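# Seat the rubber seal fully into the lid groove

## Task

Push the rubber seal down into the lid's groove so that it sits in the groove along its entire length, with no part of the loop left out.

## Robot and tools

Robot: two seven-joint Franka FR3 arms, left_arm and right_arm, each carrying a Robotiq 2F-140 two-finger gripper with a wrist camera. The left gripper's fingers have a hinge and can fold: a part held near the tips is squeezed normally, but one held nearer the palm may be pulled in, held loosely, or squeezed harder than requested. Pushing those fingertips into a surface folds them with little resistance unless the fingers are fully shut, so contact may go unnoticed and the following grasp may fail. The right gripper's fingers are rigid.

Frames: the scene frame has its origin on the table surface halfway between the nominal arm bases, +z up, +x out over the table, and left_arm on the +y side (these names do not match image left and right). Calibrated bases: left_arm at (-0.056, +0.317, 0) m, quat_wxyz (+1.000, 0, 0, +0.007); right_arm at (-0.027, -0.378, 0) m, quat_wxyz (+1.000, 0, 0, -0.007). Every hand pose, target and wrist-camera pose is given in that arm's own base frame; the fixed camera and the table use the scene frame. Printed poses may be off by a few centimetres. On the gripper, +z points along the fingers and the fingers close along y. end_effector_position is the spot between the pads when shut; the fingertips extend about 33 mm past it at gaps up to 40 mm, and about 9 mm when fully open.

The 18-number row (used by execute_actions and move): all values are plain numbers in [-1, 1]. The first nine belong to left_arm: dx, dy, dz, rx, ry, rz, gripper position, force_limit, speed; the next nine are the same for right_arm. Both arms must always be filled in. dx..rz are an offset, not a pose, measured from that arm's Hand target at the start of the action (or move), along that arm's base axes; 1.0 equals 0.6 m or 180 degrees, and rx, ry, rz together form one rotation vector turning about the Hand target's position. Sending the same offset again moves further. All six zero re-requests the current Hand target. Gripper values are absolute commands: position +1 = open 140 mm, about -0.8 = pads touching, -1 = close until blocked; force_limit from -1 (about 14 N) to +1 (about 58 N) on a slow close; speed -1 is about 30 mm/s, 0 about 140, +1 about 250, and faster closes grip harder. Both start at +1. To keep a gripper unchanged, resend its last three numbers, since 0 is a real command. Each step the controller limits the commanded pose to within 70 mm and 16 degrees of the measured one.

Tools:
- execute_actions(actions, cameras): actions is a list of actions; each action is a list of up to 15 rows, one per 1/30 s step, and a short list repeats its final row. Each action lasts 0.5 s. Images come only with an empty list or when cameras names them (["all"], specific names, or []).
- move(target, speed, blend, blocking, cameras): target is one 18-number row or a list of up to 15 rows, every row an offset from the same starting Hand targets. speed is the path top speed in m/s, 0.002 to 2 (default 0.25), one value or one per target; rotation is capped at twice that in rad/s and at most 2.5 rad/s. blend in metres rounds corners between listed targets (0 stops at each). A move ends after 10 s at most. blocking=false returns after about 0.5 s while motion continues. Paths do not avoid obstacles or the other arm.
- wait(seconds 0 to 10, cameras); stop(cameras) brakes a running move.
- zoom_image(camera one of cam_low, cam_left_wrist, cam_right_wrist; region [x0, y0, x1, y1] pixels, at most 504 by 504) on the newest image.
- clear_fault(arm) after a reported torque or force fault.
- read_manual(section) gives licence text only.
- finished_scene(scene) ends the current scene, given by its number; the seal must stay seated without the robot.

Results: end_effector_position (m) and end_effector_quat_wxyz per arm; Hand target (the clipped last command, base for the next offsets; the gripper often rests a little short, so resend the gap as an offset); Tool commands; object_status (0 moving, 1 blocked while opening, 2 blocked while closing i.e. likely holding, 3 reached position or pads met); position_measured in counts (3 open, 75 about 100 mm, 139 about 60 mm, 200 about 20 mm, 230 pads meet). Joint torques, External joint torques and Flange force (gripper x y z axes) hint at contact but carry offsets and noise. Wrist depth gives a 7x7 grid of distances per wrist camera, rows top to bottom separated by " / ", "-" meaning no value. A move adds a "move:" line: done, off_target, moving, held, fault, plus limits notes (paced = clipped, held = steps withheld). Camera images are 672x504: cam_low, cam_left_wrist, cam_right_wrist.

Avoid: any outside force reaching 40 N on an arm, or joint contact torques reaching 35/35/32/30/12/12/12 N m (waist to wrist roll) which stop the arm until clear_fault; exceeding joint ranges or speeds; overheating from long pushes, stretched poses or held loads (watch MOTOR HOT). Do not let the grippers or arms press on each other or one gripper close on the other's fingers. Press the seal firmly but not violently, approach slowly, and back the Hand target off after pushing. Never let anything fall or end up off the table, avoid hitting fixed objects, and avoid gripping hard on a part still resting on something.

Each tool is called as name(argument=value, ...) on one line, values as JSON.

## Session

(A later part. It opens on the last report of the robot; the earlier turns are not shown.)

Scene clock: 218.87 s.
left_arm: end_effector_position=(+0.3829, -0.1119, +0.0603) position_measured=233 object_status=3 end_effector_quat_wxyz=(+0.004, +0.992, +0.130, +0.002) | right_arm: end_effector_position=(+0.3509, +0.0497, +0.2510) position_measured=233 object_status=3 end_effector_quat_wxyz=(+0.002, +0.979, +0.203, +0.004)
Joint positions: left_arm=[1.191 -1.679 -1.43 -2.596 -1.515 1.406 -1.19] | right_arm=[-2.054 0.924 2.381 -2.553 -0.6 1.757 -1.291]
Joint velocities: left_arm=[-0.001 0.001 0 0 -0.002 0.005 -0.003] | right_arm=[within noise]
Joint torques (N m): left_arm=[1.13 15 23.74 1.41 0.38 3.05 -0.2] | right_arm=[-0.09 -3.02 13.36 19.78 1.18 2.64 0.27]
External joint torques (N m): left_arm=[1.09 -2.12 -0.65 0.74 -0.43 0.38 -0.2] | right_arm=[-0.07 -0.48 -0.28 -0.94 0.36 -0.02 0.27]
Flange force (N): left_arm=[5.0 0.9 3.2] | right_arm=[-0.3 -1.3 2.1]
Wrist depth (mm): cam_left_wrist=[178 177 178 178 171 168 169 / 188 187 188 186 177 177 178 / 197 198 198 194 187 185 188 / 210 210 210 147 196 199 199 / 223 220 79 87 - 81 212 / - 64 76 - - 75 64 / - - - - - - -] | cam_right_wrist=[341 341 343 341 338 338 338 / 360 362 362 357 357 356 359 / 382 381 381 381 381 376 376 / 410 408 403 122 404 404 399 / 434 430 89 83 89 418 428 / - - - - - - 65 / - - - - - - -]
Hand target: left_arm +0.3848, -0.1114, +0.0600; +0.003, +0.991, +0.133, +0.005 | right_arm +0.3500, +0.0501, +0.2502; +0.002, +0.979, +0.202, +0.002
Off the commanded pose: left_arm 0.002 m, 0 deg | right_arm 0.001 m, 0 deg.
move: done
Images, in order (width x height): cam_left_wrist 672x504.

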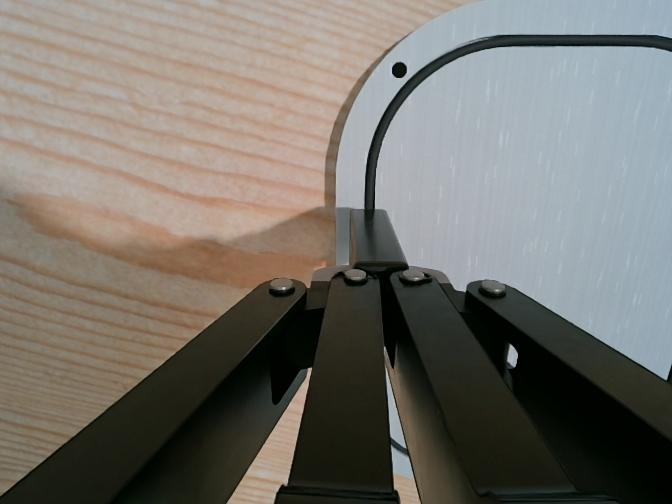

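move(target=[[0,0,-0.02,0,0,0,-1,-1,0,0,0,0,0,0,0,-1,-1,0],[0,0,-0.0242,0,0,0,-1,-1,0,0,0,0,0,0,0,-1,-1,0],[0,0,-0.0075,0,0,0,-1,-1,0,0,0,0,0,0,0,-1,-1,0],[0.0318,0.0097,-0.0075,0,0,0,-1,-1,0,0,0,0,0,0,0,-1,-1,0],[0.0318,0.0097,-0.02,0,0,0,-1,-1,0,0,0,0,0,0,0,-1,-1,0],[0.0318,0.0097,-0.0242,0,0,0,-1,-1,0,0,0,0,0,0,0,-1,-1,0],[0.0318,0.0097,-0.0075,0,0,0,-1,-1,0,0,0,0,0,0,0,-1,-1,0],[0.0643,0.0185,-0.0075,0,0,-0.05,-1,-1,0,0,0,0,0,0,0,-1,-1,0],[0.0643,0.0185,-0.02,0,0,-0.05,-1,-1,0,0,0,0,0,0,0,-1,-1,0],[0.0643,0.0185,-0.0242,0,0,-0.05,-1,-1,0,0,0,0,0,0,0,-1,-1,0]], speed=[0.06,0.025,0.08,0.1,0.06,0.025,0.08,0.1,0.06,0.025], blend=[0.001,0,0.002,0.001,0.001,0,0.002,0.001,0.001,0])

move(target=[0,0,0.0167,0,0,0,-1,-1,0,0,0,0,0,0,0,-1,-1,0], speed=0.08, cameras=["cam_left_wrist"])

zoom_image(camera="cam_left_wrist", region=[260, 0, 500, 280])

Scene clock: 222.93 s.
left_arm: end_effector_position=(+0.4222, -0.1004, +0.0460) position_measured=233 object_status=3 end_effector_quat_wxyz=(+0.003, +0.998, +0.059, +0.003) | right_arm: end_effector_position=(+0.3509, +0.0497, +0.2510) position_measured=233 object_status=3 end_effector_quat_wxyz=(+0.002, +0.979, +0.203, +0.004)
Joint positions: left_arm=[1.325 -1.671 -1.472 -2.493 -1.561 1.432 -1.017] | right_arm=[-2.054 0.924 2.381 -2.553 -0.6 1.757 -1.291]
Joint velocities: left_arm=[0.001 0 -0.001 0 0 0 0.007] | right_arm=[within noise]
Joint torques (N m): left_arm=[0.66 17.05 25.63 0.1 0.35 3.05 0.37] | right_arm=[-0.08 -3.01 13.4 19.81 1.19 2.63 0.25]
External joint torques (N m): left_arm=[0.59 -1.75 -0.64 0.4 -0.45 0.38 0.37] | right_arm=[-0.02 -0.5 -0.23 -0.98 0.37 -0.05 0.25]
Flange force (N): left_arm=[2.8 -1.1 3.5] | right_arm=[-0.3 -1.4 2.0]
Wrist depth (mm): cam_left_wrist=[165 166 166 166 167 167 166 / 175 177 174 176 172 164 164 / 184 185 185 184 172 173 174 / 196 196 196 148 182 184 185 / 208 205 79 87 - 82 193 / - 64 76 - - 75 64 / - - - - - - -] | cam_right_wrist=[339 342 341 341 339 339 341 / 363 360 362 359 357 359 356 / 386 383 382 382 380 382 381 / 407 407 405 122 401 401 401 / 434 424 89 83 89 418 427 / - - - - - - 65 / - - - - - - -]
Hand target: left_arm +0.4234, -0.1003, +0.0455; +0.004, +0.998, +0.055, +0.004 | right_arm +0.3500, +0.0501, +0.2502; +0.002, +0.979, +0.202, +0.002
Off the commanded pose: left_arm 0.001 m, 1 deg | right_arm 0.001 m, 0 deg.
move: done

Scene clock: 223.73 s.
left_arm: end_effector_position=(+0.4245, -0.1004, +0.0553) position_measured=233 object_status=3 end_effector_quat_wxyz=(+0.003, +0.998, +0.058, +0.007) | right_arm: end_effector_position=(+0.3509, +0.0497, +0.2510) position_measured=233 object_status=3 end_effector_quat_wxyz=(+0.002, +0.979, +0.203, +0.004)
Joint positions: left_arm=[1.329 -1.67 -1.449 -2.491 -1.547 1.425 -1.014] | right_arm=[-2.054 0.924 2.381 -2.553 -0.6 1.757 -1.291]
Joint velocities: left_arm=[0 0 0 0.001 0.003 -0.005 0.002] | right_arm=[within noise]
Joint torques (N m): left_arm=[1.18 17.68 26.41 0.9 1.02 2.52 0.31] | right_arm=[-0.09 -3.05 13.39 19.78 1.19 2.63 0.26]
External joint torques (N m): left_arm=[1.19 -1.24 0.16 0.76 0.25 -0.17 0.31] | right_arm=[-0.14 -0.5 -0.34 -0.94 0.36 -0.05 0.26]
Flange force (N): left_arm=[5.6 -1.4 -1.5] | right_arm=[-0.3 -1.1 2.1]
Wrist depth (mm): cam_left_wrist=[175 175 175 175 176 176 176 / 184 184 185 184 181 175 176 / 194 194 195 193 184 183 184 / 205 205 205 147 191 194 194 / 217 215 79 87 - 81 204 / - 64 76 - - 75 64 / - - - - - - -] | cam_right_wrist=[341 342 341 341 338 338 337 / 362 362 360 358 359 359 357 / 382 382 382 382 381 378 380 / 401 406 402 122 400 402 403 / 431 427 89 83 89 416 426 / - - - - - - 65 / - - - - - - -]
Hand target: left_arm +0.4234, -0.1003, +0.0555; +0.004, +0.998, +0.055, +0.004 | right_arm +0.3500, +0.0501, +0.2502; +0.002, +0.979, +0.202, +0.002
Off the commanded pose: left_arm 0.001 m, 0 deg | right_arm 0.001 m, 0 deg.
move: done
Images, in order (width x height): cam_left_wrist 672x504.

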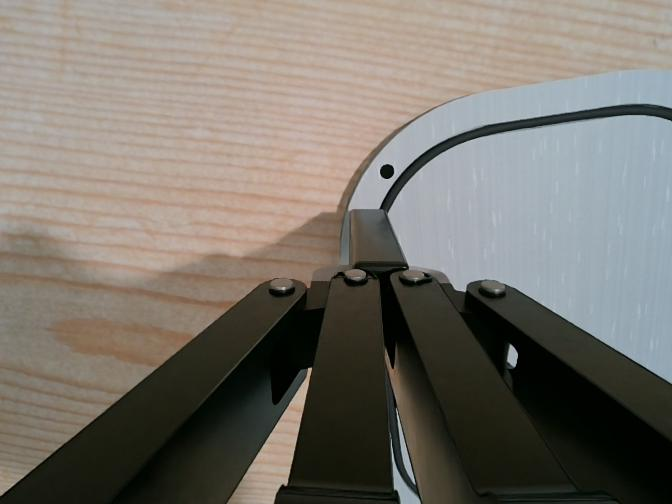

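Scaled by 1.800 from the camera's 672x504 image, which has a finer 960x720 frame.

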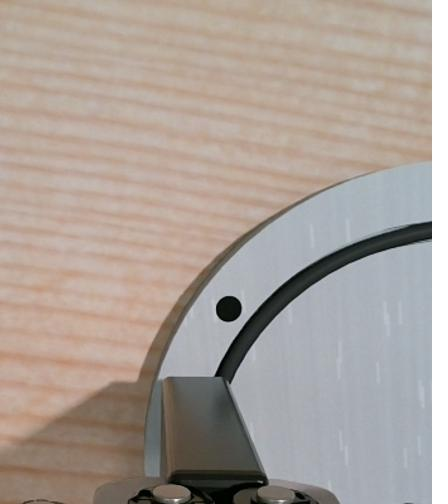

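move(target=[[0.0003,-0.0025,-0.0125,0,0,-0.044,-1,-1,0,0,0,0,0,0,0,-1,-1,0],[0.0003,-0.0025,-0.0183,0,0,-0.044,-1,-1,0,0,0,0,0,0,0,-1,-1,0],[0.0003,-0.0025,0,0,0,-0.044,-1,-1,0,0,0,0,0,0,0,-1,-1,0],[0.0332,-0.0112,0,0,0,-0.168,-1,-1,0,0,0,0,0,0,0,-1,-1,0],[0.0332,-0.0112,-0.0125,0,0,-0.168,-1,-1,0,0,0,0,0,0,0,-1,-1,0],[0.0332,-0.0112,-0.0183,0,0,-0.168,-1,-1,0,0,0,0,0,0,0,-1,-1,0]], speed=[0.06,0.025,0.08,0.1,0.06,0.025], blend=[0.001,0,0.002,0.001,0.001,0])

move(target=[0,0,0.0183,0,0,0,-1,-1,0,0,0,0,0,0,0,-1,-1,0], speed=0.08, cameras=["cam_left_wrist"])

zoom_image(camera="cam_left_wrist", region=[260, 0, 500, 280])

Scene clock: 229.00 s.
left_arm: end_effector_position=(+0.4425, -0.1071, +0.0451) position_measured=233 object_status=3 end_effector_quat_wxyz=(+0.005, +0.979, -0.203, +0.002) | right_arm: end_effector_position=(+0.3509, +0.0497, +0.2510) position_measured=233 object_status=3 end_effector_quat_wxyz=(+0.002, +0.979, +0.203, +0.004)
Joint positions: left_arm=[1.381 -1.66 -1.474 -2.423 -1.565 1.435 -0.504] | right_arm=[-2.054 0.924 2.381 -2.553 -0.6 1.757 -1.291]
Joint velocities: left_arm=[0 0.001 0.002 -0.001 0 0.001 0.006] | right_arm=[within noise]
Joint torques (N m): left_arm=[0.69 18.21 26.78 -0.34 0.3 2.99 0.3] | right_arm=[-0.08 -3.09 13.43 19.77 1.2 2.63 0.27]
External joint torques (N m): left_arm=[0.68 -2.05 -0.57 -0.02 -0.44 0.37 0.3] | right_arm=[-0.19 -0.43 -0.32 -0.88 0.38 -0.04 0.27]
Flange force (N): left_arm=[0.8 -2.1 3.6] | right_arm=[-0.5 -1.1 1.9]
Wrist depth (mm): cam_left_wrist=[167 167 166 166 165 157 156 / 175 177 175 175 164 164 165 / 185 185 185 183 172 173 173 / 196 196 195 130 180 182 183 / 209 205 79 87 - 82 191 / - 64 76 - - 75 64 / - - - - - - -] | cam_right_wrist=[344 343 342 341 341 338 335 / 360 360 359 362 357 359 355 / 382 380 384 379 382 379 376 / 407 407 401 122 401 404 401 / 429 427 89 83 89 418 423 / - - - - - - 62 / - - - - - - -]
Hand target: left_arm +0.4433, -0.1070, +0.0446; +0.005, +0.978, -0.207, +0.003 | right_arm +0.3500, +0.0501, +0.2502; +0.002, +0.979, +0.202, +0.002
Off the commanded pose: left_arm 0.001 m, 1 deg | right_arm 0.001 m, 0 deg.
move: done

Scene clock: 229.80 s.
left_arm: end_effector_position=(+0.4444, -0.1072, +0.0552) position_measured=233 object_status=3 end_effector_quat_wxyz=(+0.004, +0.979, -0.204, +0.005) | right_arm: end_effector_position=(+0.3509, +0.0497, +0.2510) position_measured=233 object_status=3 end_effector_quat_wxyz=(+0.002, +0.979, +0.203, +0.004)
Joint positions: left_arm=[1.383 -1.658 -1.45 -2.421 -1.551 1.427 -0.501] | right_arm=[-2.054 0.924 2.381 -2.553 -0.6 1.757 -1.291]
Joint velocities: left_arm=[-0.001 0 0 0 0.004 -0.004 0.001] | right_arm=[within noise]
Joint torques (N m): left_arm=[1.08 19.03 27.56 0.74 0.92 2.41 0.34] | right_arm=[-0.1 -3.03 13.38 19.81 1.18 2.62 0.19]
External joint torques (N m): left_arm=[1.09 -1.33 0.13 0.69 0.19 -0.24 0.34] | right_arm=[-0.07 -0.45 -0.23 -0.85 0.37 -0.03 0.19]
Flange force (N): left_arm=[3.6 -3.6 -1.0] | right_arm=[-0.3 -1.1 1.8]
Wrist depth (mm): cam_left_wrist=[177 176 176 176 174 166 163 / 185 186 185 185 176 173 175 / 195 196 195 193 182 183 182 / 206 206 207 147 188 192 192 / 220 217 79 87 - 81 201 / - 64 76 - - 75 64 / - - - - - - -] | cam_right_wrist=[343 342 342 342 337 340 338 / 360 360 360 357 357 355 356 / 382 380 380 383 378 376 382 / 405 407 407 122 404 405 404 / 430 427 89 83 89 415 426 / - - - - - - 65 / - - - - - - -]
Hand target: left_arm +0.4433, -0.1070, +0.0555; +0.005, +0.978, -0.207, +0.003 | right_arm +0.3500, +0.0501, +0.2502; +0.002, +0.979, +0.202, +0.002
Off the commanded pose: left_arm 0.001 m, 0 deg | right_arm 0.001 m, 0 deg.
move: done
Images, in order (width x height): cam_left_wrist 672x504.

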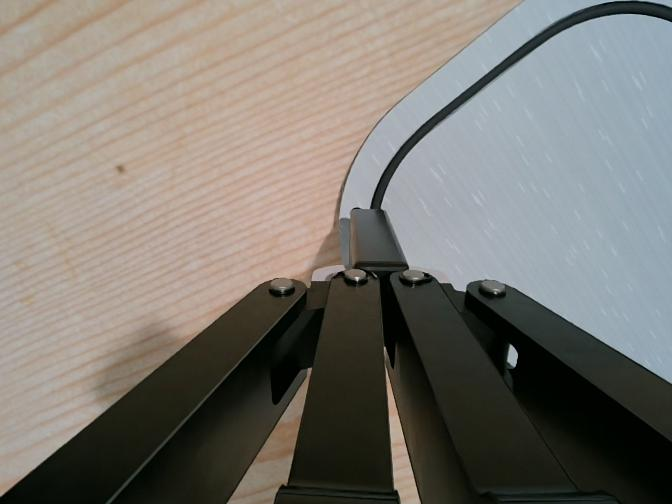

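Scaled by 1.800 from the camera's 672x504 image, which has a finer 960x720 frame.

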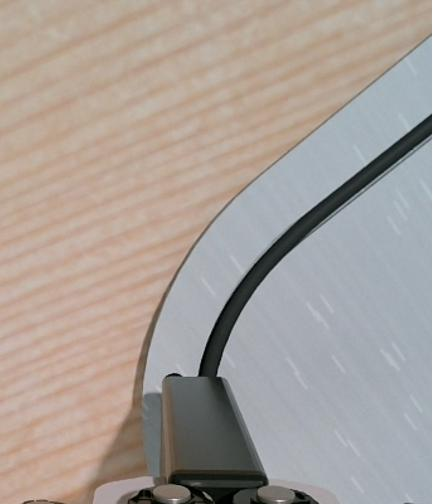

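move(target=[[0,0,-0.0167,0,0,0,-1,-1,0,0,0,0,0,0,0,-1,-1,0],[0,0,-0.0192,0,0,0,-1,-1,0,0,0,0,0,0,0,-1,-1,0]], speed=[0.06,0.025], blend=[0.001,0])

Scene clock: 230.87 s.
left_arm: end_effector_position=(+0.4423, -0.1069, +0.0446) position_measured=233 object_status=3 end_effector_quat_wxyz=(+0.005, +0.979, -0.204, +0.001) | right_arm: end_effector_position=(+0.3509, +0.0497, +0.2510) position_measured=233 object_status=3 end_effector_quat_wxyz=(+0.002, +0.979, +0.203, +0.004)
Joint positions: left_arm=[1.381 -1.659 -1.475 -2.423 -1.566 1.435 -0.501] | right_arm=[-2.054 0.924 2.381 -2.553 -0.6 1.757 -1.291]
Joint velocities: left_arm=[0.002 0 -0.001 0.001 -0.002 0.005 0] | right_arm=[within noise]
Joint torques (N m): left_arm=[0.33 18.03 26.86 -0.36 0.28 2.99 0.28] | right_arm=[-0.09 -3.06 13.41 19.79 1.2 2.63 0.25]
External joint torques (N m): left_arm=[0.29 -2.19 -0.5 -0.03 -0.47 0.37 0.28] | right_arm=[-0.1 -0.54 -0.26 -0.9 0.37 -0.04 0.25]
Flange force (N): left_arm=[-0.1 -1.1 3.7] | right_arm=[-0.2 -1.3 1.9]
Wrist depth (mm): cam_left_wrist=[166 166 166 166 164 155 155 / 175 176 175 175 165 164 164 / 185 185 185 181 172 173 175 / 196 196 195 130 180 182 182 / 207 204 79 87 - 82 194 / - 64 76 - - 75 64 / - - - - - - -] | cam_right_wrist=[340 341 339 341 342 336 337 / 362 361 362 359 357 362 356 / 384 381 381 385 379 380 377 / 407 406 405 122 404 401 402 / 436 429 89 83 89 421 427 / - - - - - - 65 / - - - - - - -]
Hand target: left_arm +0.4433, -0.1070, +0.0440; +0.005, +0.978, -0.207, +0.003 | right_arm +0.3500, +0.0501, +0.2502; +0.002, +0.979, +0.202, +0.002
Off the commanded pose: left_arm 0.001 m, 0 deg | right_arm 0.001 m, 0 deg.
move: done; blend cut to 0.0007 m at target 1

move(target=[0,0,-0.0025,0,0,0,-1,-1,0,0,0,0,0,0,0,-1,-1,0], speed=0.02)

move(target=[0,0,-0.0017,0,0,0,-1,-1,0,0,0,0,0,0,0,-1,-1,0], speed=0.02)

Scene clock: 234.53 s.
left_arm: end_effector_position=(+0.4425, -0.1067, +0.0431) position_measured=233 object_status=3 end_effector_quat_wxyz=(+0.005, +0.979, -0.204, +0.002) | right_arm: end_effector_position=(+0.3509, +0.0497, +0.2510) position_measured=233 object_status=3 end_effector_quat_wxyz=(+0.002, +0.979, +0.203, +0.004)
Joint positions: left_arm=[1.381 -1.659 -1.479 -2.424 -1.569 1.439 -0.501] | right_arm=[-2.054 0.924 2.381 -2.553 -0.6 1.757 -1.291]
Joint torques (N m): left_arm=[0.21 18.38 26.71 -0.39 0.31 3.01 0.29] | right_arm=[-0.09 -3.03 13.37 19.81 1.19 2.63 0.25]
External joint torques (N m): left_arm=[0.17 -1.94 -0.79 -0.05 -0.42 0.37 0.29] | right_arm=[-0.08 -0.49 -0.31 -0.87 0.37 -0.03 0.25]
Flange force (N): left_arm=[-0.4 -0.8 4.2] | right_arm=[-0.1 -1.2 1.9]
Wrist depth (mm): cam_left_wrist=[165 165 164 165 163 153 153 / 173 174 174 173 164 161 162 / 183 183 183 181 170 170 170 / 194 194 194 130 178 181 180 / 206 203 79 87 - 82 189 / - 64 76 - - 75 64 / - - - - - - -] | cam_right_wrist=[342 343 341 342 338 338 335 / 364 360 362 361 360 358 355 / 379 382 381 384 381 377 379 / 404 409 405 123 400 401 397 / 432 425 89 83 89 415 426 / - - - - - - 65 / - - - - - - -]
Hand target: left_arm +0.4433, -0.1070, +0.0425; +0.005, +0.978, -0.207, +0.003 | right_arm +0.3500, +0.0501, +0.2502; +0.002, +0.979, +0.202, +0.002
Off the commanded pose: left_arm 0.001 m, 0 deg | right_arm 0.001 m, 0 deg.
move: done

Scene clock: 235.23 s.
left_arm: end_effector_position=(+0.4426, -0.1066, +0.0421) position_measured=233 object_status=3 end_effector_quat_wxyz=(+0.005, +0.979, -0.205, +0.002) | right_arm: end_effector_position=(+0.3509, +0.0497, +0.2510) position_measured=233 object_status=3 end_effector_quat_wxyz=(+0.002, +0.979, +0.203, +0.004)
Joint positions: left_arm=[1.38 -1.659 -1.482 -2.424 -1.571 1.441 -0.501] | right_arm=[-2.054 0.924 2.381 -2.553 -0.6 1.757 -1.291]
Joint torques (N m): left_arm=[0.29 18.42 26.79 -0.42 0.29 3 0.28] | right_arm=[-0.11 -3.08 13.43 19.78 1.19 2.63 0.24]
External joint torques (N m): left_arm=[0.3 -1.78 -0.63 0.02 -0.46 0.37 0.28] | right_arm=[-0.08 -0.6 -0.23 -0.97 0.37 -0.04 0.24]
Flange force (N): left_arm=[0.1 -1.2 3.7] | right_arm=[-0.1 -1.3 2.0]
Wrist depth (mm): cam_left_wrist=[164 164 164 164 162 153 152 / 172 173 173 172 162 160 160 / 183 182 182 179 168 170 170 / 193 192 193 147 177 181 179 / 205 202 79 87 - 81 189 / - 64 76 - - 75 64 / - - - - - - -] | cam_right_wrist=[343 341 339 339 340 337 336 / 361 362 360 359 360 357 353 / 381 382 381 379 377 377 377 / 406 403 402 122 404 403 401 / 435 424 89 83 89 419 429 / - - - - - - 65 / - - - - - - -]
Hand target: left_arm +0.4433, -0.1070, +0.0415; +0.005, +0.978, -0.207, +0.003 | right_arm +0.3500, +0.0501, +0.2502; +0.002, +0.979, +0.202, +0.002
Off the commanded pose: left_arm 0.001 m, 0 deg | right_arm 0.001 m, 0 deg.
move: done

move(target=[0,0,-0.0015,0,0,0,-1,-1,0,0,0,0,0,0,0,-1,-1,0], speed=0.02)

move(target=[0,0,-0.0013,0,0,0,-1,-1,0,0,0,0,0,0,0,-1,-1,0], speed=0.02)

Scene clock: 236.10 s.
left_arm: end_effector_position=(+0.4426, -0.1066, +0.0412) position_measured=233 object_status=3 end_effector_quat_wxyz=(+0.005, +0.979, -0.205, +0.002) | right_arm: end_effector_position=(+0.3509, +0.0497, +0.2510) position_measured=233 object_status=3 end_effector_quat_wxyz=(+0.002, +0.979, +0.203, +0.004)
Joint positions: left_arm=[1.38 -1.659 -1.484 -2.424 -1.572 1.442 -0.501] | right_arm=[-2.054 0.924 2.381 -2.553 -0.6 1.757 -1.291]
Joint torques (N m): left_arm=[0.26 18.35 26.8 -0.48 0.31 3 0.27] | right_arm=[-0.08 -3.02 13.37 19.77 1.2 2.62 0.24]
External joint torques (N m): left_arm=[0.31 -1.85 -0.62 -0.03 -0.44 0.38 0.27] | right_arm=[-0.08 -0.49 -0.3 -0.95 0.38 -0.05 0.24]
Flange force (N): left_arm=[0.0 -1.2 3.7] | right_arm=[-0.3 -1.2 2.0]
Wrist depth (mm): cam_left_wrist=[163 163 162 163 161 152 152 / 172 172 171 171 162 160 160 / 181 182 181 179 169 170 168 / 193 192 192 147 177 178 178 / 204 201 79 87 - 81 189 / - 64 76 - - 75 64 / - - - - - - -] | cam_right_wrist=[344 343 342 339 339 340 338 / 359 361 359 359 359 357 356 / 379 384 379 379 377 379 374 / 407 407 407 122 401 401 399 / 436 429 89 83 89 417 427 / - - - - - - 65 / - - - - - - -]
Hand target: left_arm +0.4433, -0.1070, +0.0406; +0.005, +0.978, -0.207, +0.003 | right_arm +0.3500, +0.0501, +0.2502; +0.002, +0.979, +0.202, +0.002
Off the commanded pose: left_arm 0.001 m, 0 deg | right_arm 0.001 m, 0 deg.
move: done

Scene clock: 236.80 s.
left_arm: end_effector_position=(+0.4425, -0.1065, +0.0405) position_measured=233 object_status=3 end_effector_quat_wxyz=(+0.005, +0.979, -0.205, +0.002) | right_arm: end_effector_position=(+0.3509, +0.0497, +0.2510) position_measured=233 object_status=3 end_effector_quat_wxyz=(+0.002, +0.979, +0.203, +0.004)
Joint positions: left_arm=[1.379 -1.659 -1.486 -2.424 -1.573 1.444 -0.501] | right_arm=[-2.054 0.924 2.381 -2.553 -0.6 1.757 -1.291]
Joint torques (N m): left_arm=[0.31 18.37 26.68 -0.46 0.25 3.04 0.24] | right_arm=[-0.07 -3.12 13.42 19.8 1.19 2.64 0.24]
External joint torques (N m): left_arm=[0.34 -1.82 -0.75 0.03 -0.5 0.42 0.24] | right_arm=[-0.07 -0.59 -0.24 -0.94 0.36 -0.03 0.24]
Flange force (N): left_arm=[0.3 -1.2 4.2] | right_arm=[0.0 -1.3 2.0]
Wrist depth (mm): cam_left_wrist=[163 163 163 162 160 151 152 / 172 171 171 171 161 159 157 / 181 180 180 179 169 168 166 / 192 191 191 147 175 178 177 / 204 201 79 87 - 81 189 / - 64 75 - - 75 64 / - - - - - - -] | cam_right_wrist=[341 339 341 337 340 339 334 / 360 360 358 358 357 356 357 / 382 383 380 379 379 377 376 / 404 409 403 122 403 400 400 / 432 427 89 83 89 413 429 / - - - - - - 65 / - - - - - - -]
Hand target: left_arm +0.4433, -0.1070, +0.0398; +0.005, +0.978, -0.207, +0.003 | right_arm +0.3500, +0.0501, +0.2502; +0.002, +0.979, +0.202, +0.002
Off the commanded pose: left_arm 0.001 m, 0 deg | right_arm 0.001 m, 0 deg.
move: done

move(target=[0,0,-0.0013,0,0,0,-1,-1,0,0,0,0,0,0,0,-1,-1,0], speed=0.02)

move(target=[0,0,-0.0013,0,0,0,-1,-1,0,0,0,0,0,0,0,-1,-1,0], speed=0.02, cameras=["cam_left_wrist"])

zoom_image(camera="cam_left_wrist", region=[260, 0, 500, 280])

Scene clock: 237.77 s.
left_arm: end_effector_position=(+0.4426, -0.1063, +0.0403) position_measured=233 object_status=3 end_effector_quat_wxyz=(+0.004, +0.979, -0.204, +0.002) | right_arm: end_effector_position=(+0.3509, +0.0497, +0.2510) position_measured=233 object_status=3 end_effector_quat_wxyz=(+0.002, +0.979, +0.203, +0.004)
Joint positions: left_arm=[1.379 -1.659 -1.487 -2.425 -1.574 1.445 -0.501] | right_arm=[-2.054 0.924 2.381 -2.553 -0.6 1.757 -1.291]
Joint torques (N m): left_arm=[0.32 18.24 25.79 -0.2 0.03 3.06 0.22] | right_arm=[-0.05 -3.08 13.4 19.78 1.19 2.62 0.27]
External joint torques (N m): left_arm=[0.33 -1.97 -1.67 0.27 -0.72 0.43 0.22] | right_arm=[0.01 -0.58 -0.23 -0.94 0.38 -0.04 0.27]
Flange force (N): left_arm=[1.1 -1.3 6.9] | right_arm=[0.1 -1.5 1.9]
Wrist depth (mm): cam_left_wrist=[163 162 162 162 160 152 151 / 172 171 171 171 160 159 159 / 181 181 180 178 169 167 168 / 191 191 191 147 175 178 177 / 202 200 79 87 - 81 188 / - 64 76 - - 75 64 / - - - - - - -] | cam_right_wrist=[341 340 340 340 341 340 337 / 363 361 357 362 355 357 356 / 382 381 379 379 375 377 377 / 404 407 406 122 406 399 399 / 436 422 89 83 89 417 429 / - - - - - - 65 / - - - - - - -]
Hand target: left_arm +0.4433, -0.1070, +0.0390; +0.005, +0.978, -0.207, +0.003 | right_arm +0.3500, +0.0501, +0.2502; +0.002, +0.979, +0.202, +0.002
Off the commanded pose: left_arm 0.002 m, 0 deg | right_arm 0.001 m, 0 deg.
move: done

Scene clock: 238.47 s.
left_arm: end_effector_position=(+0.4427, -0.1061, +0.0402) position_measured=233 object_status=3 end_effector_quat_wxyz=(+0.004, +0.979, -0.204, +0.002) | right_arm: end_effector_position=(+0.3509, +0.0497, +0.2510) position_measured=233 object_status=3 end_effector_quat_wxyz=(+0.002, +0.979, +0.203, +0.004)
Joint positions: left_arm=[1.379 -1.659 -1.487 -2.426 -1.574 1.446 -0.501] | right_arm=[-2.054 0.924 2.381 -2.553 -0.6 1.757 -1.291]
Joint torques (N m): left_arm=[0.35 18.13 24.88 0.07 -0.18 3.09 0.23] | right_arm=[-0.07 -3.04 13.36 19.8 1.19 2.63 0.27]
External joint torques (N m): left_arm=[0.27 -2.01 -2.49 0.61 -0.94 0.46 0.23] | right_arm=[-0.03 -0.55 -0.3 -1 0.37 -0.04 0.27]
Flange force (N): left_arm=[2.0 -1.4 9.4] | right_arm=[-0.1 -1.4 2.1]
Wrist depth (mm): cam_left_wrist=[163 163 162 162 162 152 150 / 171 171 171 171 161 159 159 / 180 180 180 178 168 168 167 / 190 191 191 147 175 178 177 / 203 201 79 87 - 81 187 / - 64 76 - - 75 64 / - - - - - - -] | cam_right_wrist=[339 341 338 343 339 338 339 / 359 358 357 356 356 357 355 / 381 382 380 381 380 378 378 / 407 411 407 122 402 404 401 / 438 430 89 83 89 417 425 / - - - - - - 65 / - - - - - - -]
Hand target: left_arm +0.4433, -0.1070, +0.0383; +0.005, +0.978, -0.207, +0.003 | right_arm +0.3500, +0.0501, +0.2502; +0.002, +0.979, +0.202, +0.002
Off the commanded pose: left_arm 0.002 m, 0 deg | right_arm 0.001 m, 0 deg.
move: done
Images, in order (width x height): cam_left_wrist 672x504.

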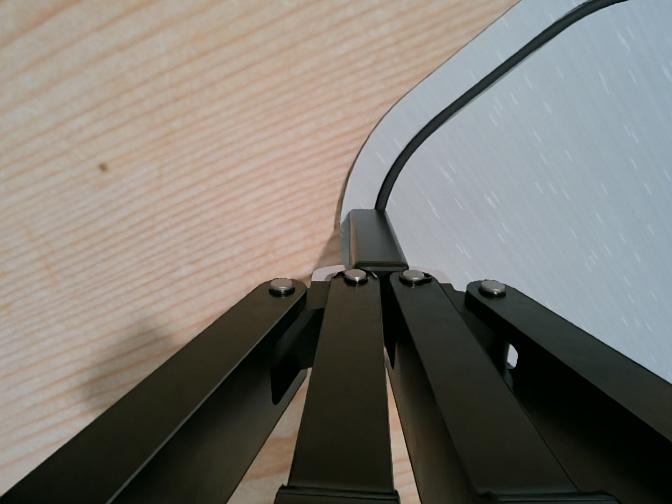

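Scaled by 1.800 from the camera's 672x504 image, which has a finer 960x720 frame.

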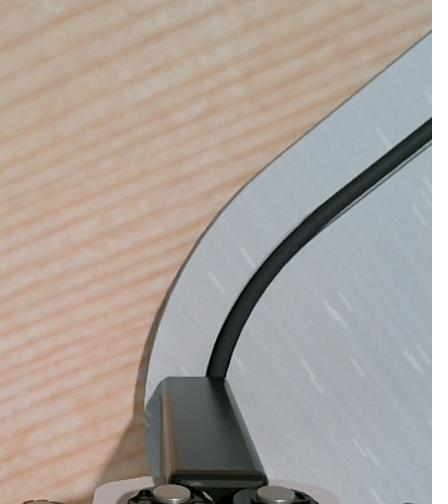

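move(target=[0,0,-0.0052,0,0,0,-1,-1,0,0,0,0,0,0,0,-1,-1,0], speed=0.02)

Scene clock: 239.33 s.
left_arm: end_effector_position=(+0.4429, -0.1057, +0.0399) position_measured=233 object_status=3 end_effector_quat_wxyz=(+0.004, +0.979, -0.204, +0.004) | right_arm: end_effector_position=(+0.3509, +0.0497, +0.2510) position_measured=233 object_status=3 end_effector_quat_wxyz=(+0.002, +0.979, +0.203, +0.004)
Joint positions: left_arm=[1.377 -1.659 -1.488 -2.428 -1.577 1.449 -0.501] | right_arm=[-2.054 0.924 2.381 -2.553 -0.6 1.757 -1.291]
Joint torques (N m): left_arm=[0.53 17.63 20.79 0.98 -1.08 3.34 0.2] | right_arm=[-0.1 -3.06 13.43 19.87 1.19 2.63 0.3]
External joint torques (N m): left_arm=[0.51 -2.5 -6.57 1.48 -1.82 0.71 0.2] | right_arm=[-0.14 -0.4 -0.21 -0.7 0.37 -0.02 0.3]
Flange force (N): left_arm=[5.2 -2.5 21.6] | right_arm=[-0.3 -1.2 1.5]
Wrist depth (mm): cam_left_wrist=[163 163 163 162 162 151 150 / 171 171 171 170 161 159 159 / 181 181 180 178 168 168 167 / 191 192 191 148 175 176 176 / 203 200 79 87 - 82 188 / - 64 76 - - 75 64 / - - - - - - -] | cam_right_wrist=[342 341 341 340 341 338 337 / 362 360 362 358 362 356 359 / 382 382 382 382 379 376 376 / 404 409 404 122 402 404 399 / 435 427 89 83 89 418 430 / - - - - - - 65 / - - - - - - -]
Hand target: left_arm +0.4433, -0.1070, +0.0351; +0.005, +0.978, -0.207, +0.003 | right_arm +0.3500, +0.0501, +0.2502; +0.002, +0.979, +0.202, +0.002
Off the commanded pose: left_arm 0.005 m, 0 deg | right_arm 0.001 m, 0 deg.
move: off_target (left_arm)

move(target=[[0,0,0.0265,0,0,0,-1,-1,0,0,0,0,0,0,0,-1,-1,0],[-0.0328,0.007,0.0265,0,0,0.124,-1,-1,0,0,0,0,0,0,0,-1,-1,0],[-0.0328,0.007,0.0115,0,0,0.124,-1,-1,0,0,0,0,0,0,0,-1,-1,0],[-0.0328,0.007,0.0013,0,0,0.124,-1,-1,0,0,0,0,0,0,0,-1,-1,0]], speed=[0.08,0.1,0.06,0.025], blend=[0.002,0.001,0.001,0])

Scene clock: 242.83 s.
left_arm: end_effector_position=(+0.4217, -0.1026, +0.0400) position_measured=233 object_status=3 end_effector_quat_wxyz=(+0.005, +1.000, -0.017, +0.002) | right_arm: end_effector_position=(+0.3509, +0.0497, +0.2510) position_measured=233 object_status=3 end_effector_quat_wxyz=(+0.002, +0.979, +0.203, +0.004)
Joint positions: left_arm=[1.319 -1.661 -1.489 -2.495 -1.57 1.447 -0.868] | right_arm=[-2.054 0.924 2.381 -2.553 -0.6 1.757 -1.291]
Joint velocities: left_arm=[0 0.001 0 0 -0.001 -0.001 -0.006] | right_arm=[within noise]
Joint torques (N m): left_arm=[1.18 15.85 19.95 1.41 -1.32 3.77 -0.31] | right_arm=[-0.08 -3.08 13.41 19.79 1.18 2.64 0.26]
External joint torques (N m): left_arm=[1.17 -2.94 -6.41 1.8 -2.1 1.11 -0.31] | right_arm=[-0.11 -0.46 -0.22 -0.83 0.36 -0.01 0.26]
Flange force (N): left_arm=[8.9 -0.2 23.2] | right_arm=[-0.3 -1.2 1.8]
Wrist depth (mm): cam_left_wrist=[161 160 161 162 161 158 153 / 169 169 169 170 161 159 159 / 179 180 179 175 168 168 168 / 189 189 189 148 175 177 178 / 201 198 79 87 - 81 188 / - 64 76 - - 75 64 / - - - - - - -] | cam_right_wrist=[342 342 342 342 339 337 341 / 363 362 361 359 358 361 353 / 381 383 385 381 379 382 376 / 406 407 404 122 404 400 402 / 436 427 89 83 89 420 428 / - - - - - - 65 / - - - - - - -]
Hand target: left_arm +0.4236, -0.1028, +0.0359; +0.004, +1.000, -0.014, +0.004 | right_arm +0.3500, +0.0501, +0.2502; +0.002, +0.979, +0.202, +0.002
Off the commanded pose: left_arm 0.004 m, 0 deg | right_arm 0.001 m, 0 deg.
move: off_target (left_arm)

move(target=[[0,0,0.025,0,0,0,-1,-1,0,0,0,0,0,0,0,-1,-1,0],[-0.0328,-0.0047,0.025,0,0,0.092,-1,-1,0,0,0,0,0,0,0,-1,-1,0],[-0.0328,-0.0047,0.0105,0,0,0.092,-1,-1,0,0,0,0,0,0,0,-1,-1,0],[-0.0328,-0.0047,0.001,0,0,0.092,-1,-1,0,0,0,0,0,0,0,-1,-1,0]], speed=[0.08,0.1,0.06,0.025], blend=[0.002,0.001,0.001,0])

move(target=[[0,0,0.025,0,0,0,-1,-1,0,0,0,0,0,0,0,-1,-1,0],[-0.0318,-0.0097,0.025,0,0,0,-1,-1,0,0,0,0,0,0,0,-1,-1,0],[-0.0318,-0.0097,0.0105,0,0,0,-1,-1,0,0,0,0,0,0,0,-1,-1,0],[-0.0318,-0.0097,0.0007,0,0,0,-1,-1,0,0,0,0,0,0,0,-1,-1,0]], speed=[0.08,0.1,0.06,0.025], blend=[0.002,0.001,0.001,0])

Scene clock: 245.97 s.
left_arm: end_effector_position=(+0.4021, -0.1059, +0.0402) position_measured=233 object_status=3 end_effector_quat_wxyz=(+0.004, +0.992, +0.127, +0.003) | right_arm: end_effector_position=(+0.3509, +0.0497, +0.2510) position_measured=233 object_status=3 end_effector_quat_wxyz=(+0.002, +0.979, +0.203, +0.004)
Joint positions: left_arm=[1.25 -1.665 -1.489 -2.553 -1.566 1.447 -1.167] | right_arm=[-2.054 0.924 2.381 -2.553 -0.6 1.757 -1.291]
Joint velocities: left_arm=[-0.001 -0.001 0 0 0.001 -0.001 -0.007] | right_arm=[within noise]
Joint torques (N m): left_arm=[1.26 14.96 19.11 1.31 -1.15 3.76 -0.23] | right_arm=[-0.08 -3.07 13.39 19.78 1.18 2.63 0.25]
External joint torques (N m): left_arm=[1.21 -2.76 -6.27 1.6 -1.96 1.09 -0.24] | right_arm=[-0.11 -0.46 -0.3 -0.94 0.36 -0.04 0.25]
Flange force (N): left_arm=[8.1 2.0 23.3] | right_arm=[-0.4 -1.2 2.0]
Wrist depth (mm): cam_left_wrist=[161 161 161 162 161 159 160 / 169 169 169 169 160 159 160 / 178 179 178 175 170 168 169 / 189 189 189 147 176 178 178 / 202 199 79 87 - 81 190 / - 64 75 - - 75 64 / - - - - - - -] | cam_right_wrist=[342 342 340 338 339 337 336 / 359 359 358 358 356 356 354 / 383 379 382 379 380 376 377 / 404 402 405 122 400 401 398 / 434 426 89 83 89 417 429 / - - - - - - 65 / - - - - - - -]
Hand target: left_arm +0.4039, -0.1056, +0.0365; +0.003, +0.991, +0.130, +0.005 | right_arm +0.3500, +0.0501, +0.2502; +0.002, +0.979, +0.202, +0.002
Off the commanded pose: left_arm 0.004 m, 0 deg | right_arm 0.001 m, 0 deg.
move: off_target (left_arm)

Scene clock: 247.10 s.
left_arm: end_effector_position=(+0.3836, -0.1129, +0.0404) position_measured=233 object_status=3 end_effector_quat_wxyz=(+0.005, +0.992, +0.126, +0.003) | right_arm: end_effector_position=(+0.3509, +0.0497, +0.2510) position_measured=233 object_status=3 end_effector_quat_wxyz=(+0.002, +0.979, +0.203, +0.004)
Joint positions: left_arm=[1.178 -1.667 -1.489 -2.604 -1.562 1.447 -1.187] | right_arm=[-2.054 0.924 2.381 -2.553 -0.6 1.757 -1.291]
Joint velocities: left_arm=[-0.001 0.002 0.001 -0.002 -0.002 0.001 -0.007] | right_arm=[within noise]
Joint torques (N m): left_arm=[1.4 14.08 18.32 1.01 -0.62 3.69 -0.2] | right_arm=[-0.06 -3.05 13.36 19.79 1.19 2.63 0.25]
External joint torques (N m): left_arm=[1.37 -2.79 -6.12 1.09 -1.41 1.03 -0.21] | right_arm=[-0.06 -0.5 -0.27 -0.91 0.37 -0.03 0.25]
Flange force (N): left_arm=[7.3 1.1 22.3] | right_arm=[-0.2 -1.3 1.9]
Wrist depth (mm): cam_left_wrist=[161 160 161 161 153 152 152 / 168 168 169 168 159 159 160 / 177 177 178 171 167 169 169 / 188 189 189 147 176 179 179 / 200 198 79 87 - 81 190 / - 64 76 - - 75 64 / - - - - - - -] | cam_right_wrist=[340 339 342 342 339 339 337 / 363 362 361 357 362 362 355 / 384 379 379 379 380 378 377 / 410 407 404 122 400 405 398 / 435 423 89 83 89 418 424 / - - - - - - 62 / - - - - - - -]
Hand target: left_arm +0.3849, -0.1114, +0.0369; +0.003, +0.991, +0.130, +0.005 | right_arm +0.3500, +0.0501, +0.2502; +0.002, +0.979, +0.202, +0.002
Off the commanded pose: left_arm 0.004 m, 1 deg | right_arm 0.001 m, 0 deg.
move: off_target (left_arm)

move(target=[[0,0,0.03,0,0,0,-1,-1,0,0,0,0,0,0,0,-1,-1,0],[0.124,-0.0148,0.03,0,0,-0.317,-1,-1,0,0,0,0,0,0,0,-1,-1,0],[0.124,-0.0148,0.0215,0,0,-0.317,-1,-1,0,0,0,0,0,0,0,-1,-1,0]], speed=[0.08,0.15,0.06], blend=[0.002,0.001,0], cameras=["cam_left_wrist"])

zoom_image(camera="cam_left_wrist", region=[260, 0, 500, 280])

Scene clock: 252.27 s.
left_arm: end_effector_position=(+0.4579, -0.1203, +0.0504) position_measured=233 object_status=3 end_effector_quat_wxyz=(+0.005, +0.935, -0.355, +0.001) | right_arm: end_effector_position=(+0.3509, +0.0497, +0.2510) position_measured=233 object_status=3 end_effector_quat_wxyz=(+0.002, +0.979, +0.203, +0.004)
Joint positions: left_arm=[1.409 -1.634 -1.466 -2.36 -1.548 1.445 -0.219] | right_arm=[-2.054 0.924 2.381 -2.553 -0.6 1.757 -1.291]
Joint velocities: left_arm=[-0.001 -0.001 0.001 0.001 0.001 0.001 0.008] | right_arm=[within noise]
Joint torques (N m): left_arm=[1.13 19.67 27.72 0.78 0.29 2.98 0.28] | right_arm=[-0.13 -3.09 13.4 19.81 1.19 2.64 0.21]
External joint torques (N m): left_arm=[1.18 -1.91 -0.55 0.64 -0.44 0.39 0.28] | right_arm=[-0.24 -0.5 -0.33 -0.81 0.36 -0.03 0.21]
Flange force (N): left_arm=[2.7 -4.6 3.1] | right_arm=[-0.2 -0.9 1.9]
Wrist depth (mm): cam_left_wrist=[173 172 171 172 163 159 159 / 181 182 180 178 168 167 167 / 191 190 191 187 179 175 173 / 203 202 201 147 186 188 188 / 215 212 79 87 - 81 197 / - 64 75 - - 75 64 / - - - - - - -] | cam_right_wrist=[342 341 342 340 339 337 340 / 360 362 362 357 360 356 357 / 380 384 379 380 378 377 378 / 405 406 402 123 401 402 402 / 433 429 89 83 89 422 423 / - - - - - - 65 / - - - - - - -]
Hand target: left_arm +0.4593, -0.1203, +0.0498; +0.005, +0.933, -0.359, +0.002 | right_arm +0.3500, +0.0501, +0.2502; +0.002, +0.979, +0.202, +0.002
Off the commanded pose: left_arm 0.001 m, 0 deg | right_arm 0.001 m, 0 deg.
move: done
Images, in order (width x height): cam_left_wrist 672x504.

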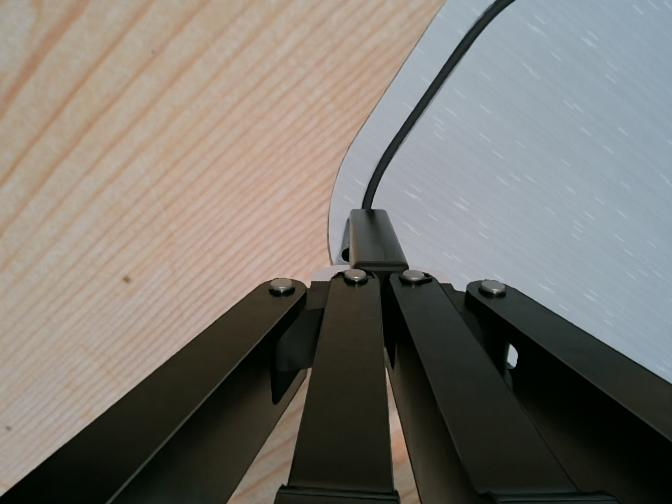

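Scaled by 1.800 from the camera's 672x504 image, which has a finer 960x720 frame.

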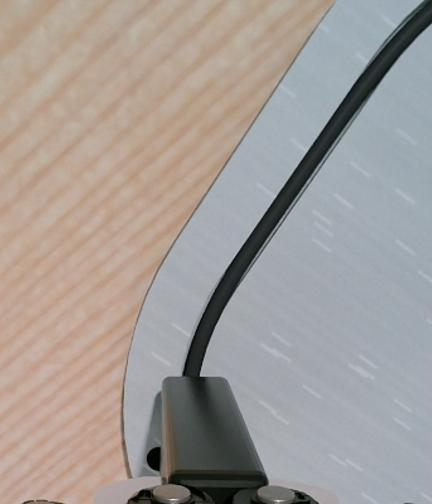

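move(target=[[0.0037,0.0042,-0.0138,0,0,-0.02,-1,-1,0,0,0,0,0,0,0,-1,-1,0],[0.0037,0.0042,-0.0238,0,0,-0.02,-1,-1,0,0,0,0,0,0,0,-1,-1,0],[0.0037,0.0042,0.0,0,0,-0.02,-1,-1,0,0,0,0,0,0,0,-1,-1,0],[0.026,-0.0208,0.0,0,0,-0.1,-1,-1,0,0,0,0,0,0,0,-1,-1,0],[0.026,-0.0208,-0.0138,0,0,-0.1,-1,-1,0,0,0,0,0,0,0,-1,-1,0],[0.026,-0.0208,-0.0238,0,0,-0.1,-1,-1,0,0,0,0,0,0,0,-1,-1,0]], speed=[0.06,0.025,0.08,0.1,0.06,0.025], blend=[0.001,0,0.002,0.001,0.001,0])

move(target=[0,0,0.0238,0,0,0,-1,-1,0,0,0,0,0,0,0,-1,-1,0], speed=0.08, cameras=["cam_left_wrist"])

zoom_image(camera="cam_left_wrist", region=[260, 0, 500, 280])

Scene clock: 256.20 s.
left_arm: end_effector_position=(+0.4742, -0.1322, +0.0399) position_measured=233 object_status=3 end_effector_quat_wxyz=(+0.005, +0.868, -0.496, +0.001) | right_arm: end_effector_position=(+0.3509, +0.0497, +0.2510) position_measured=233 object_status=3 end_effector_quat_wxyz=(+0.002, +0.979, +0.203, +0.004)
Joint positions: left_arm=[1.438 -1.632 -1.491 -2.301 -1.571 1.462 0.062] | right_arm=[-2.054 0.924 2.381 -2.553 -0.6 1.757 -1.291]
Joint velocities: left_arm=[0 -0.001 0 0 0 0.001 0.005] | right_arm=[within noise]
Joint torques (N m): left_arm=[0.93 19.69 23.69 0.69 -0.81 3.42 0.41] | right_arm=[-0.08 -3.08 13.35 19.77 1.18 2.62 0.26]
External joint torques (N m): left_arm=[0.99 -3.1 -5.45 1 -1.54 0.86 0.41] | right_arm=[-0.11 -0.5 -0.34 -0.92 0.36 -0.04 0.25]
Flange force (N): left_arm=[1.8 -5.7 17.3] | right_arm=[-0.2 -1.1 2.1]
Wrist depth (mm): cam_left_wrist=[164 163 163 162 151 150 149 / 173 172 172 169 158 158 157 / 181 182 181 176 166 166 166 / 194 193 192 131 177 176 175 / 205 202 79 87 - 81 185 / - 64 76 - - 75 - / - - - - - - -] | cam_right_wrist=[343 341 341 339 341 339 336 / 362 359 362 360 359 359 359 / 384 382 383 377 378 377 377 / 407 408 406 123 407 407 400 / 439 428 89 83 89 417 424 / - - - - - - 65 / - - - - - - -]
Hand target: left_arm +0.4749, -0.1328, +0.0356; +0.005, +0.866, -0.501, +0.002 | right_arm +0.3500, +0.0501, +0.2502; +0.002, +0.979, +0.202, +0.002
Off the commanded pose: left_arm 0.004 m, 1 deg | right_arm 0.001 m, 0 deg.
move: off_target (left_arm)

Scene clock: 257.03 s.
left_arm: end_effector_position=(+0.4759, -0.1331, +0.0494) position_measured=233 object_status=3 end_effector_quat_wxyz=(+0.004, +0.867, -0.498, +0.003) | right_arm: end_effector_position=(+0.3509, +0.0497, +0.2510) position_measured=233 object_status=3 end_effector_quat_wxyz=(+0.002, +0.979, +0.203, +0.004)
Joint positions: left_arm=[1.44 -1.628 -1.471 -2.297 -1.557 1.453 0.065] | right_arm=[-2.054 0.924 2.381 -2.553 -0.6 1.757 -1.291]
Joint velocities: left_arm=[-0.001 0 0 0 0.002 -0.005 0] | right_arm=[within noise]
Joint torques (N m): left_arm=[1.12 21.4 29.31 0.67 0.95 2.43 0.38] | right_arm=[-0.13 -3.04 13.38 19.77 1.19 2.63 0.23]
External joint torques (N m): left_arm=[1.06 -1.5 0.19 0.69 0.24 -0.15 0.38] | right_arm=[-0.15 -0.46 -0.31 -0.93 0.36 -0.04 0.23]
Flange force (N): left_arm=[1.0 -4.9 -0.6] | right_arm=[-0.5 -1.1 2.0]
Wrist depth (mm): cam_left_wrist=[172 172 171 171 160 160 158 / 182 182 181 178 168 166 166 / 193 191 191 188 178 175 175 / 204 202 201 147 184 185 185 / 217 213 79 87 - 81 194 / - 64 76 - - 75 64 / - - - - - - -] | cam_right_wrist=[341 344 341 341 338 339 335 / 363 359 361 360 361 357 357 / 382 382 382 379 383 382 375 / 404 404 404 122 401 401 398 / 430 429 89 83 89 419 427 / - - - - - - 65 / - - - - - - -]
Hand target: left_arm +0.4749, -0.1328, +0.0498; +0.005, +0.866, -0.501, +0.002 | right_arm +0.3500, +0.0501, +0.2502; +0.002, +0.979, +0.202, +0.002
Off the commanded pose: left_arm 0.001 m, 0 deg | right_arm 0.001 m, 0 deg.
move: done
Images, in order (width x height): cam_left_wrist 672x504.

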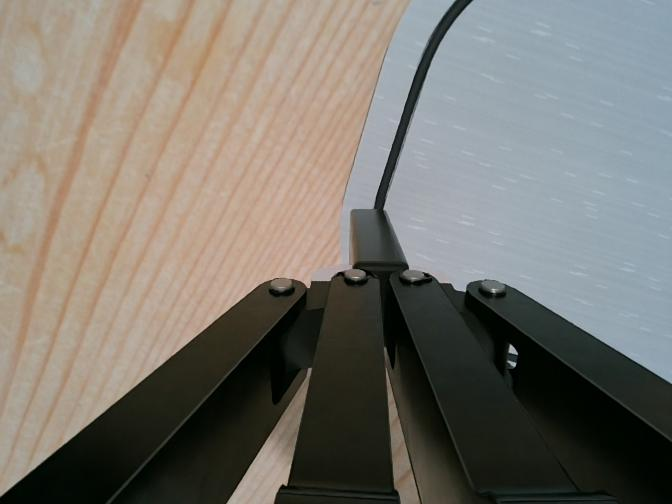

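Scaled by 1.800 from the camera's 672x504 image, which has a finer 960x720 frame.

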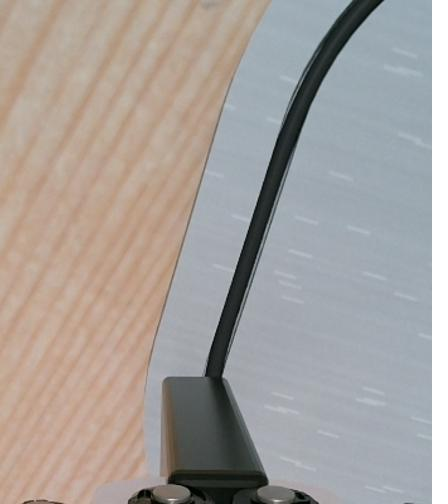

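move(target=[[0.011,-0.0323,0.0,0,0,-0.078,-1,-1,0,0,0,0,0,0,0,-1,-1,0],[0.011,-0.0323,-0.0138,0,0,-0.078,-1,-1,0,0,0,0,0,0,0,-1,-1,0],[0.011,-0.0323,-0.0243,0,0,-0.078,-1,-1,0,0,0,0,0,0,0,-1,-1,0],[0.011,-0.0323,0.01,0,0,-0.078,-1,-1,0,0,0,0,0,0,0,-1,-1,0],[-0.133,0.06,0.1583,0,0,-0.116,-1,-1,0,0,0,0,0,0,0,-1,-1,0]], speed=[0.1,0.06,0.025,0.1,0.2], blend=[0.001,0.001,0,0.003,0], cameras=["cam_left_wrist"])

zoom_image(camera="cam_left_wrist", region=[180, 20, 400, 200])

zoom_image(camera="cam_left_wrist", region=[400, 20, 620, 200])

Scene clock: 261.43 s.
left_arm: end_effector_position=(+0.3964, -0.0969, +0.1445) position_measured=233 object_status=3 end_effector_quat_wxyz=(+0.005, +0.763, -0.646, +0.002) | right_arm: end_effector_position=(+0.3509, +0.0497, +0.2510) position_measured=233 object_status=3 end_effector_quat_wxyz=(+0.002, +0.979, +0.203, +0.004)
Joint positions: left_arm=[1.309 -1.569 -1.22 -2.492 -1.291 1.355 0.524] | right_arm=[-2.054 0.924 2.381 -2.553 -0.6 1.757 -1.291]
Joint velocities: left_arm=[0.001 0.001 -0.002 0 0 0.002 0.006] | right_arm=[within noise]
Joint torques (N m): left_arm=[0.35 17.6 24.84 5.43 0.91 2.59 0.32] | right_arm=[-0.13 -3.08 13.38 19.83 1.19 2.62 0.24]
External joint torques (N m): left_arm=[0.34 -1.22 -0.02 -0.13 0.2 0.08 0.32] | right_arm=[-0.12 -0.57 -0.29 -0.96 0.37 -0.05 0.24]
Flange force (N): left_arm=[-1.1 0.6 0.5] | right_arm=[-0.2 -1.2 2.1]
Wrist depth (mm): cam_left_wrist=[259 259 247 243 243 240 239 / 272 271 260 257 255 252 257 / 288 287 284 270 272 278 279 / 303 304 300 130 293 295 292 / 325 317 79 87 - 81 308 / - 64 76 - - 75 64 / - - - - - - -] | cam_right_wrist=[344 341 338 342 340 337 338 / 364 361 362 361 356 359 355 / 386 386 383 381 379 377 378 / 407 407 404 122 401 398 401 / 436 428 89 83 89 419 429 / - - - - - - 65 / - - - - - - -]
Hand target: left_arm +0.3951, -0.0968, +0.1448; +0.006, +0.761, -0.649, +0.001 | right_arm +0.3500, +0.0501, +0.2502; +0.002, +0.979, +0.202, +0.002
Off the commanded pose: left_arm 0.001 m, 0 deg | right_arm 0.001 m, 0 deg.
move: done
Images, in order (width x height): cam_left_wrist 672x504.

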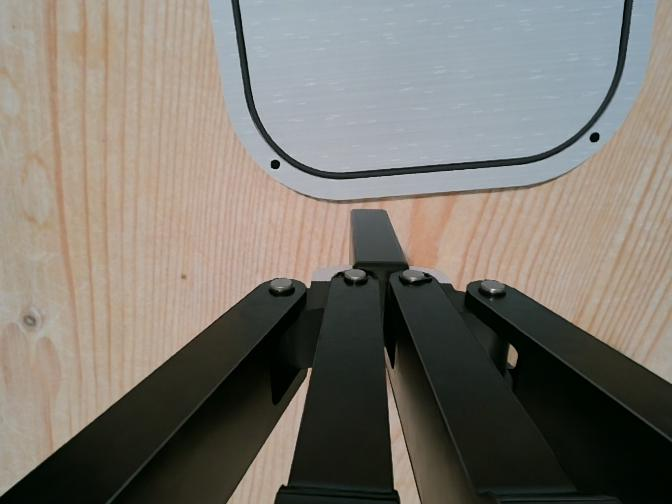

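Scaled by 2.291 from the camera's 672x504 image, which has a finer 960x720 frame.

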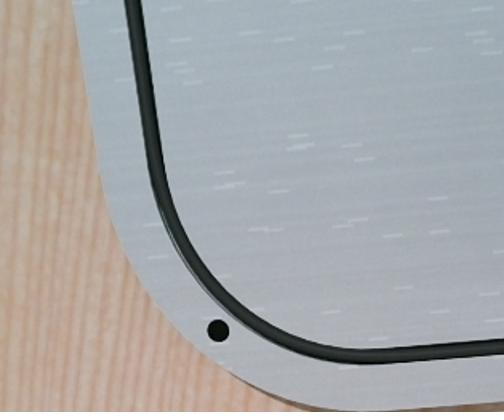

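Scaled by 2.291 from the camera's 672x504 image, which has a finer 960x720 frame.

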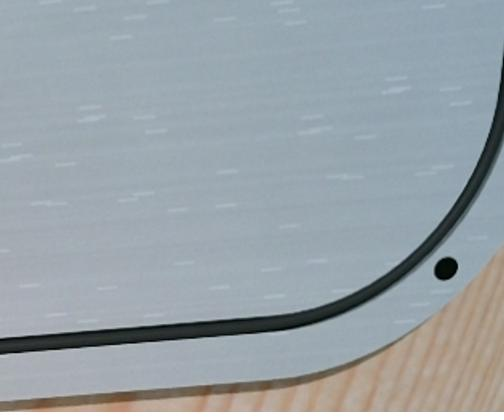

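zoom_image(camera="cam_left_wrist", region=[220, 60, 340, 190])

zoom_image(camera="cam_left_wrist", region=[530, 40, 650, 170])

zoom_image(camera="cam_left_wrist", region=[340, 110, 540, 190])

Scaled by 3.877 from the camera's 672x504 image, which has a finer 960x720 frame.

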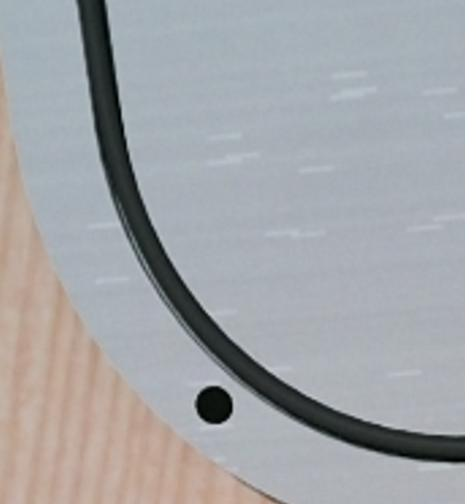

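Scaled by 3.877 from the camera's 672x504 image, which has a finer 960x720 frame.

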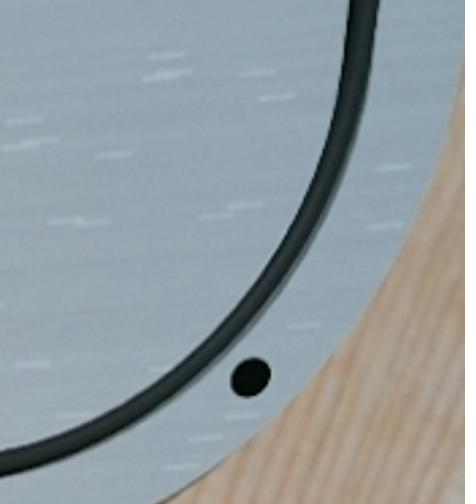

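Scaled by 2.520 from the camera's 672x504 image, which has a finer 960x720 frame.

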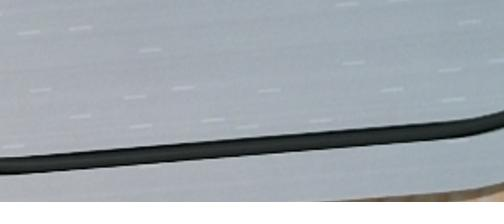

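move(target=[-0.02,-0.165,0.0,0,0,0,-1,-1,0,0,0,0,0,0,0,-1,-1,0], speed=0.2, cameras=["cam_left_wrist"])

zoom_image(camera="cam_left_wrist", region=[180, 0, 340, 160])

zoom_image(camera="cam_left_wrist", region=[340, 0, 520, 160])

zoom_image(camera="cam_left_wrist", region=[500, 0, 670, 170])

Scene clock: 263.67 s.
left_arm: end_effector_position=(+0.3835, -0.1942, +0.1457) position_measured=233 object_status=3 end_effector_quat_wxyz=(+0.004, +0.759, -0.651, +0.000) | right_arm: end_effector_position=(+0.3509, +0.0497, +0.2510) position_measured=233 object_status=3 end_effector_quat_wxyz=(+0.002, +0.979, +0.203, +0.004)
Joint positions: left_arm=[1.151 -1.606 -1.225 -2.424 -1.333 1.311 0.304] | right_arm=[-2.054 0.924 2.381 -2.553 -0.6 1.757 -1.291]
Joint velocities: left_arm=[0 0 0 0 0 -0.001 -0.007] | right_arm=[within noise]
Joint torques (N m): left_arm=[0.28 18.64 25.18 4.58 0.4 2.5 -0.26] | right_arm=[-0.07 -3.04 13.39 19.77 1.18 2.63 0.24]
External joint torques (N m): left_arm=[0.34 -1.81 -0.73 0.24 -0.3 -0.04 -0.26] | right_arm=[-0.05 -0.49 -0.25 -0.94 0.36 -0.03 0.23]
Flange force (N): left_arm=[1.3 -0.4 3.3] | right_arm=[-0.3 -1.3 2.0]
Wrist depth (mm): cam_left_wrist=[260 258 252 249 244 246 252 / 271 272 258 260 256 254 266 / 289 287 274 271 270 270 281 / 306 305 289 118 278 289 297 / 326 321 79 87 - 81 309 / - 64 76 - - 75 64 / - - - - - - -] | cam_right_wrist=[344 343 341 342 339 337 337 / 360 362 359 359 356 359 358 / 383 381 383 381 379 379 376 / 405 406 402 122 400 401 398 / 435 429 89 83 89 416 429 / - - - - - - 65 / - - - - - - -]
Hand target: left_arm +0.3831, -0.1958, +0.1448; +0.006, +0.761, -0.649, +0.001 | right_arm +0.3500, +0.0501, +0.2502; +0.002, +0.979, +0.202, +0.002
Off the commanded pose: left_arm 0.002 m, 0 deg | right_arm 0.001 m, 0 deg.
move: done
Images, in order (width x height): cam_left_wrist 672x504.

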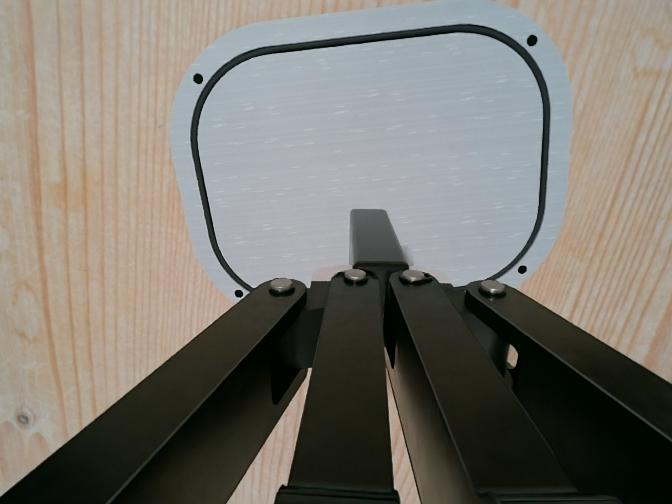

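Scaled by 3.150 from the camera's 672x504 image, which has a finer 960x720 frame.

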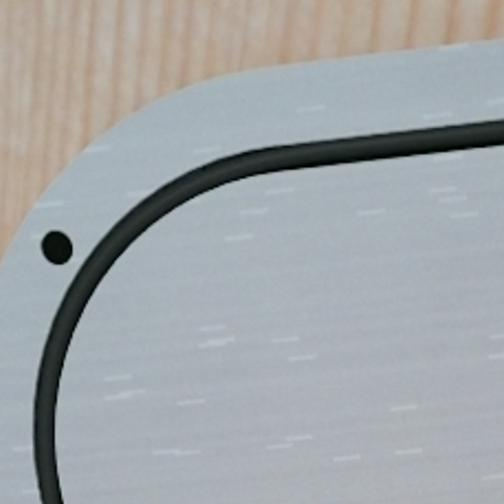

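Scaled by 2.800 from the camera's 672x504 image, which has a finer 960x720 frame.

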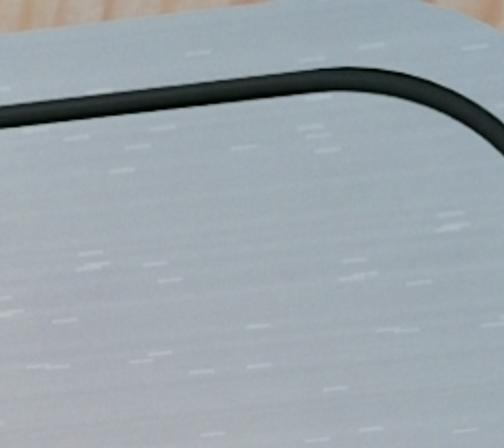

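Scaled by 2.965 from the camera's 672x504 image, which has a finer 960x720 frame.

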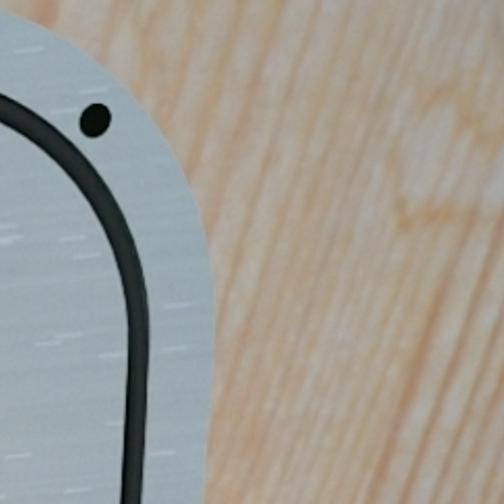

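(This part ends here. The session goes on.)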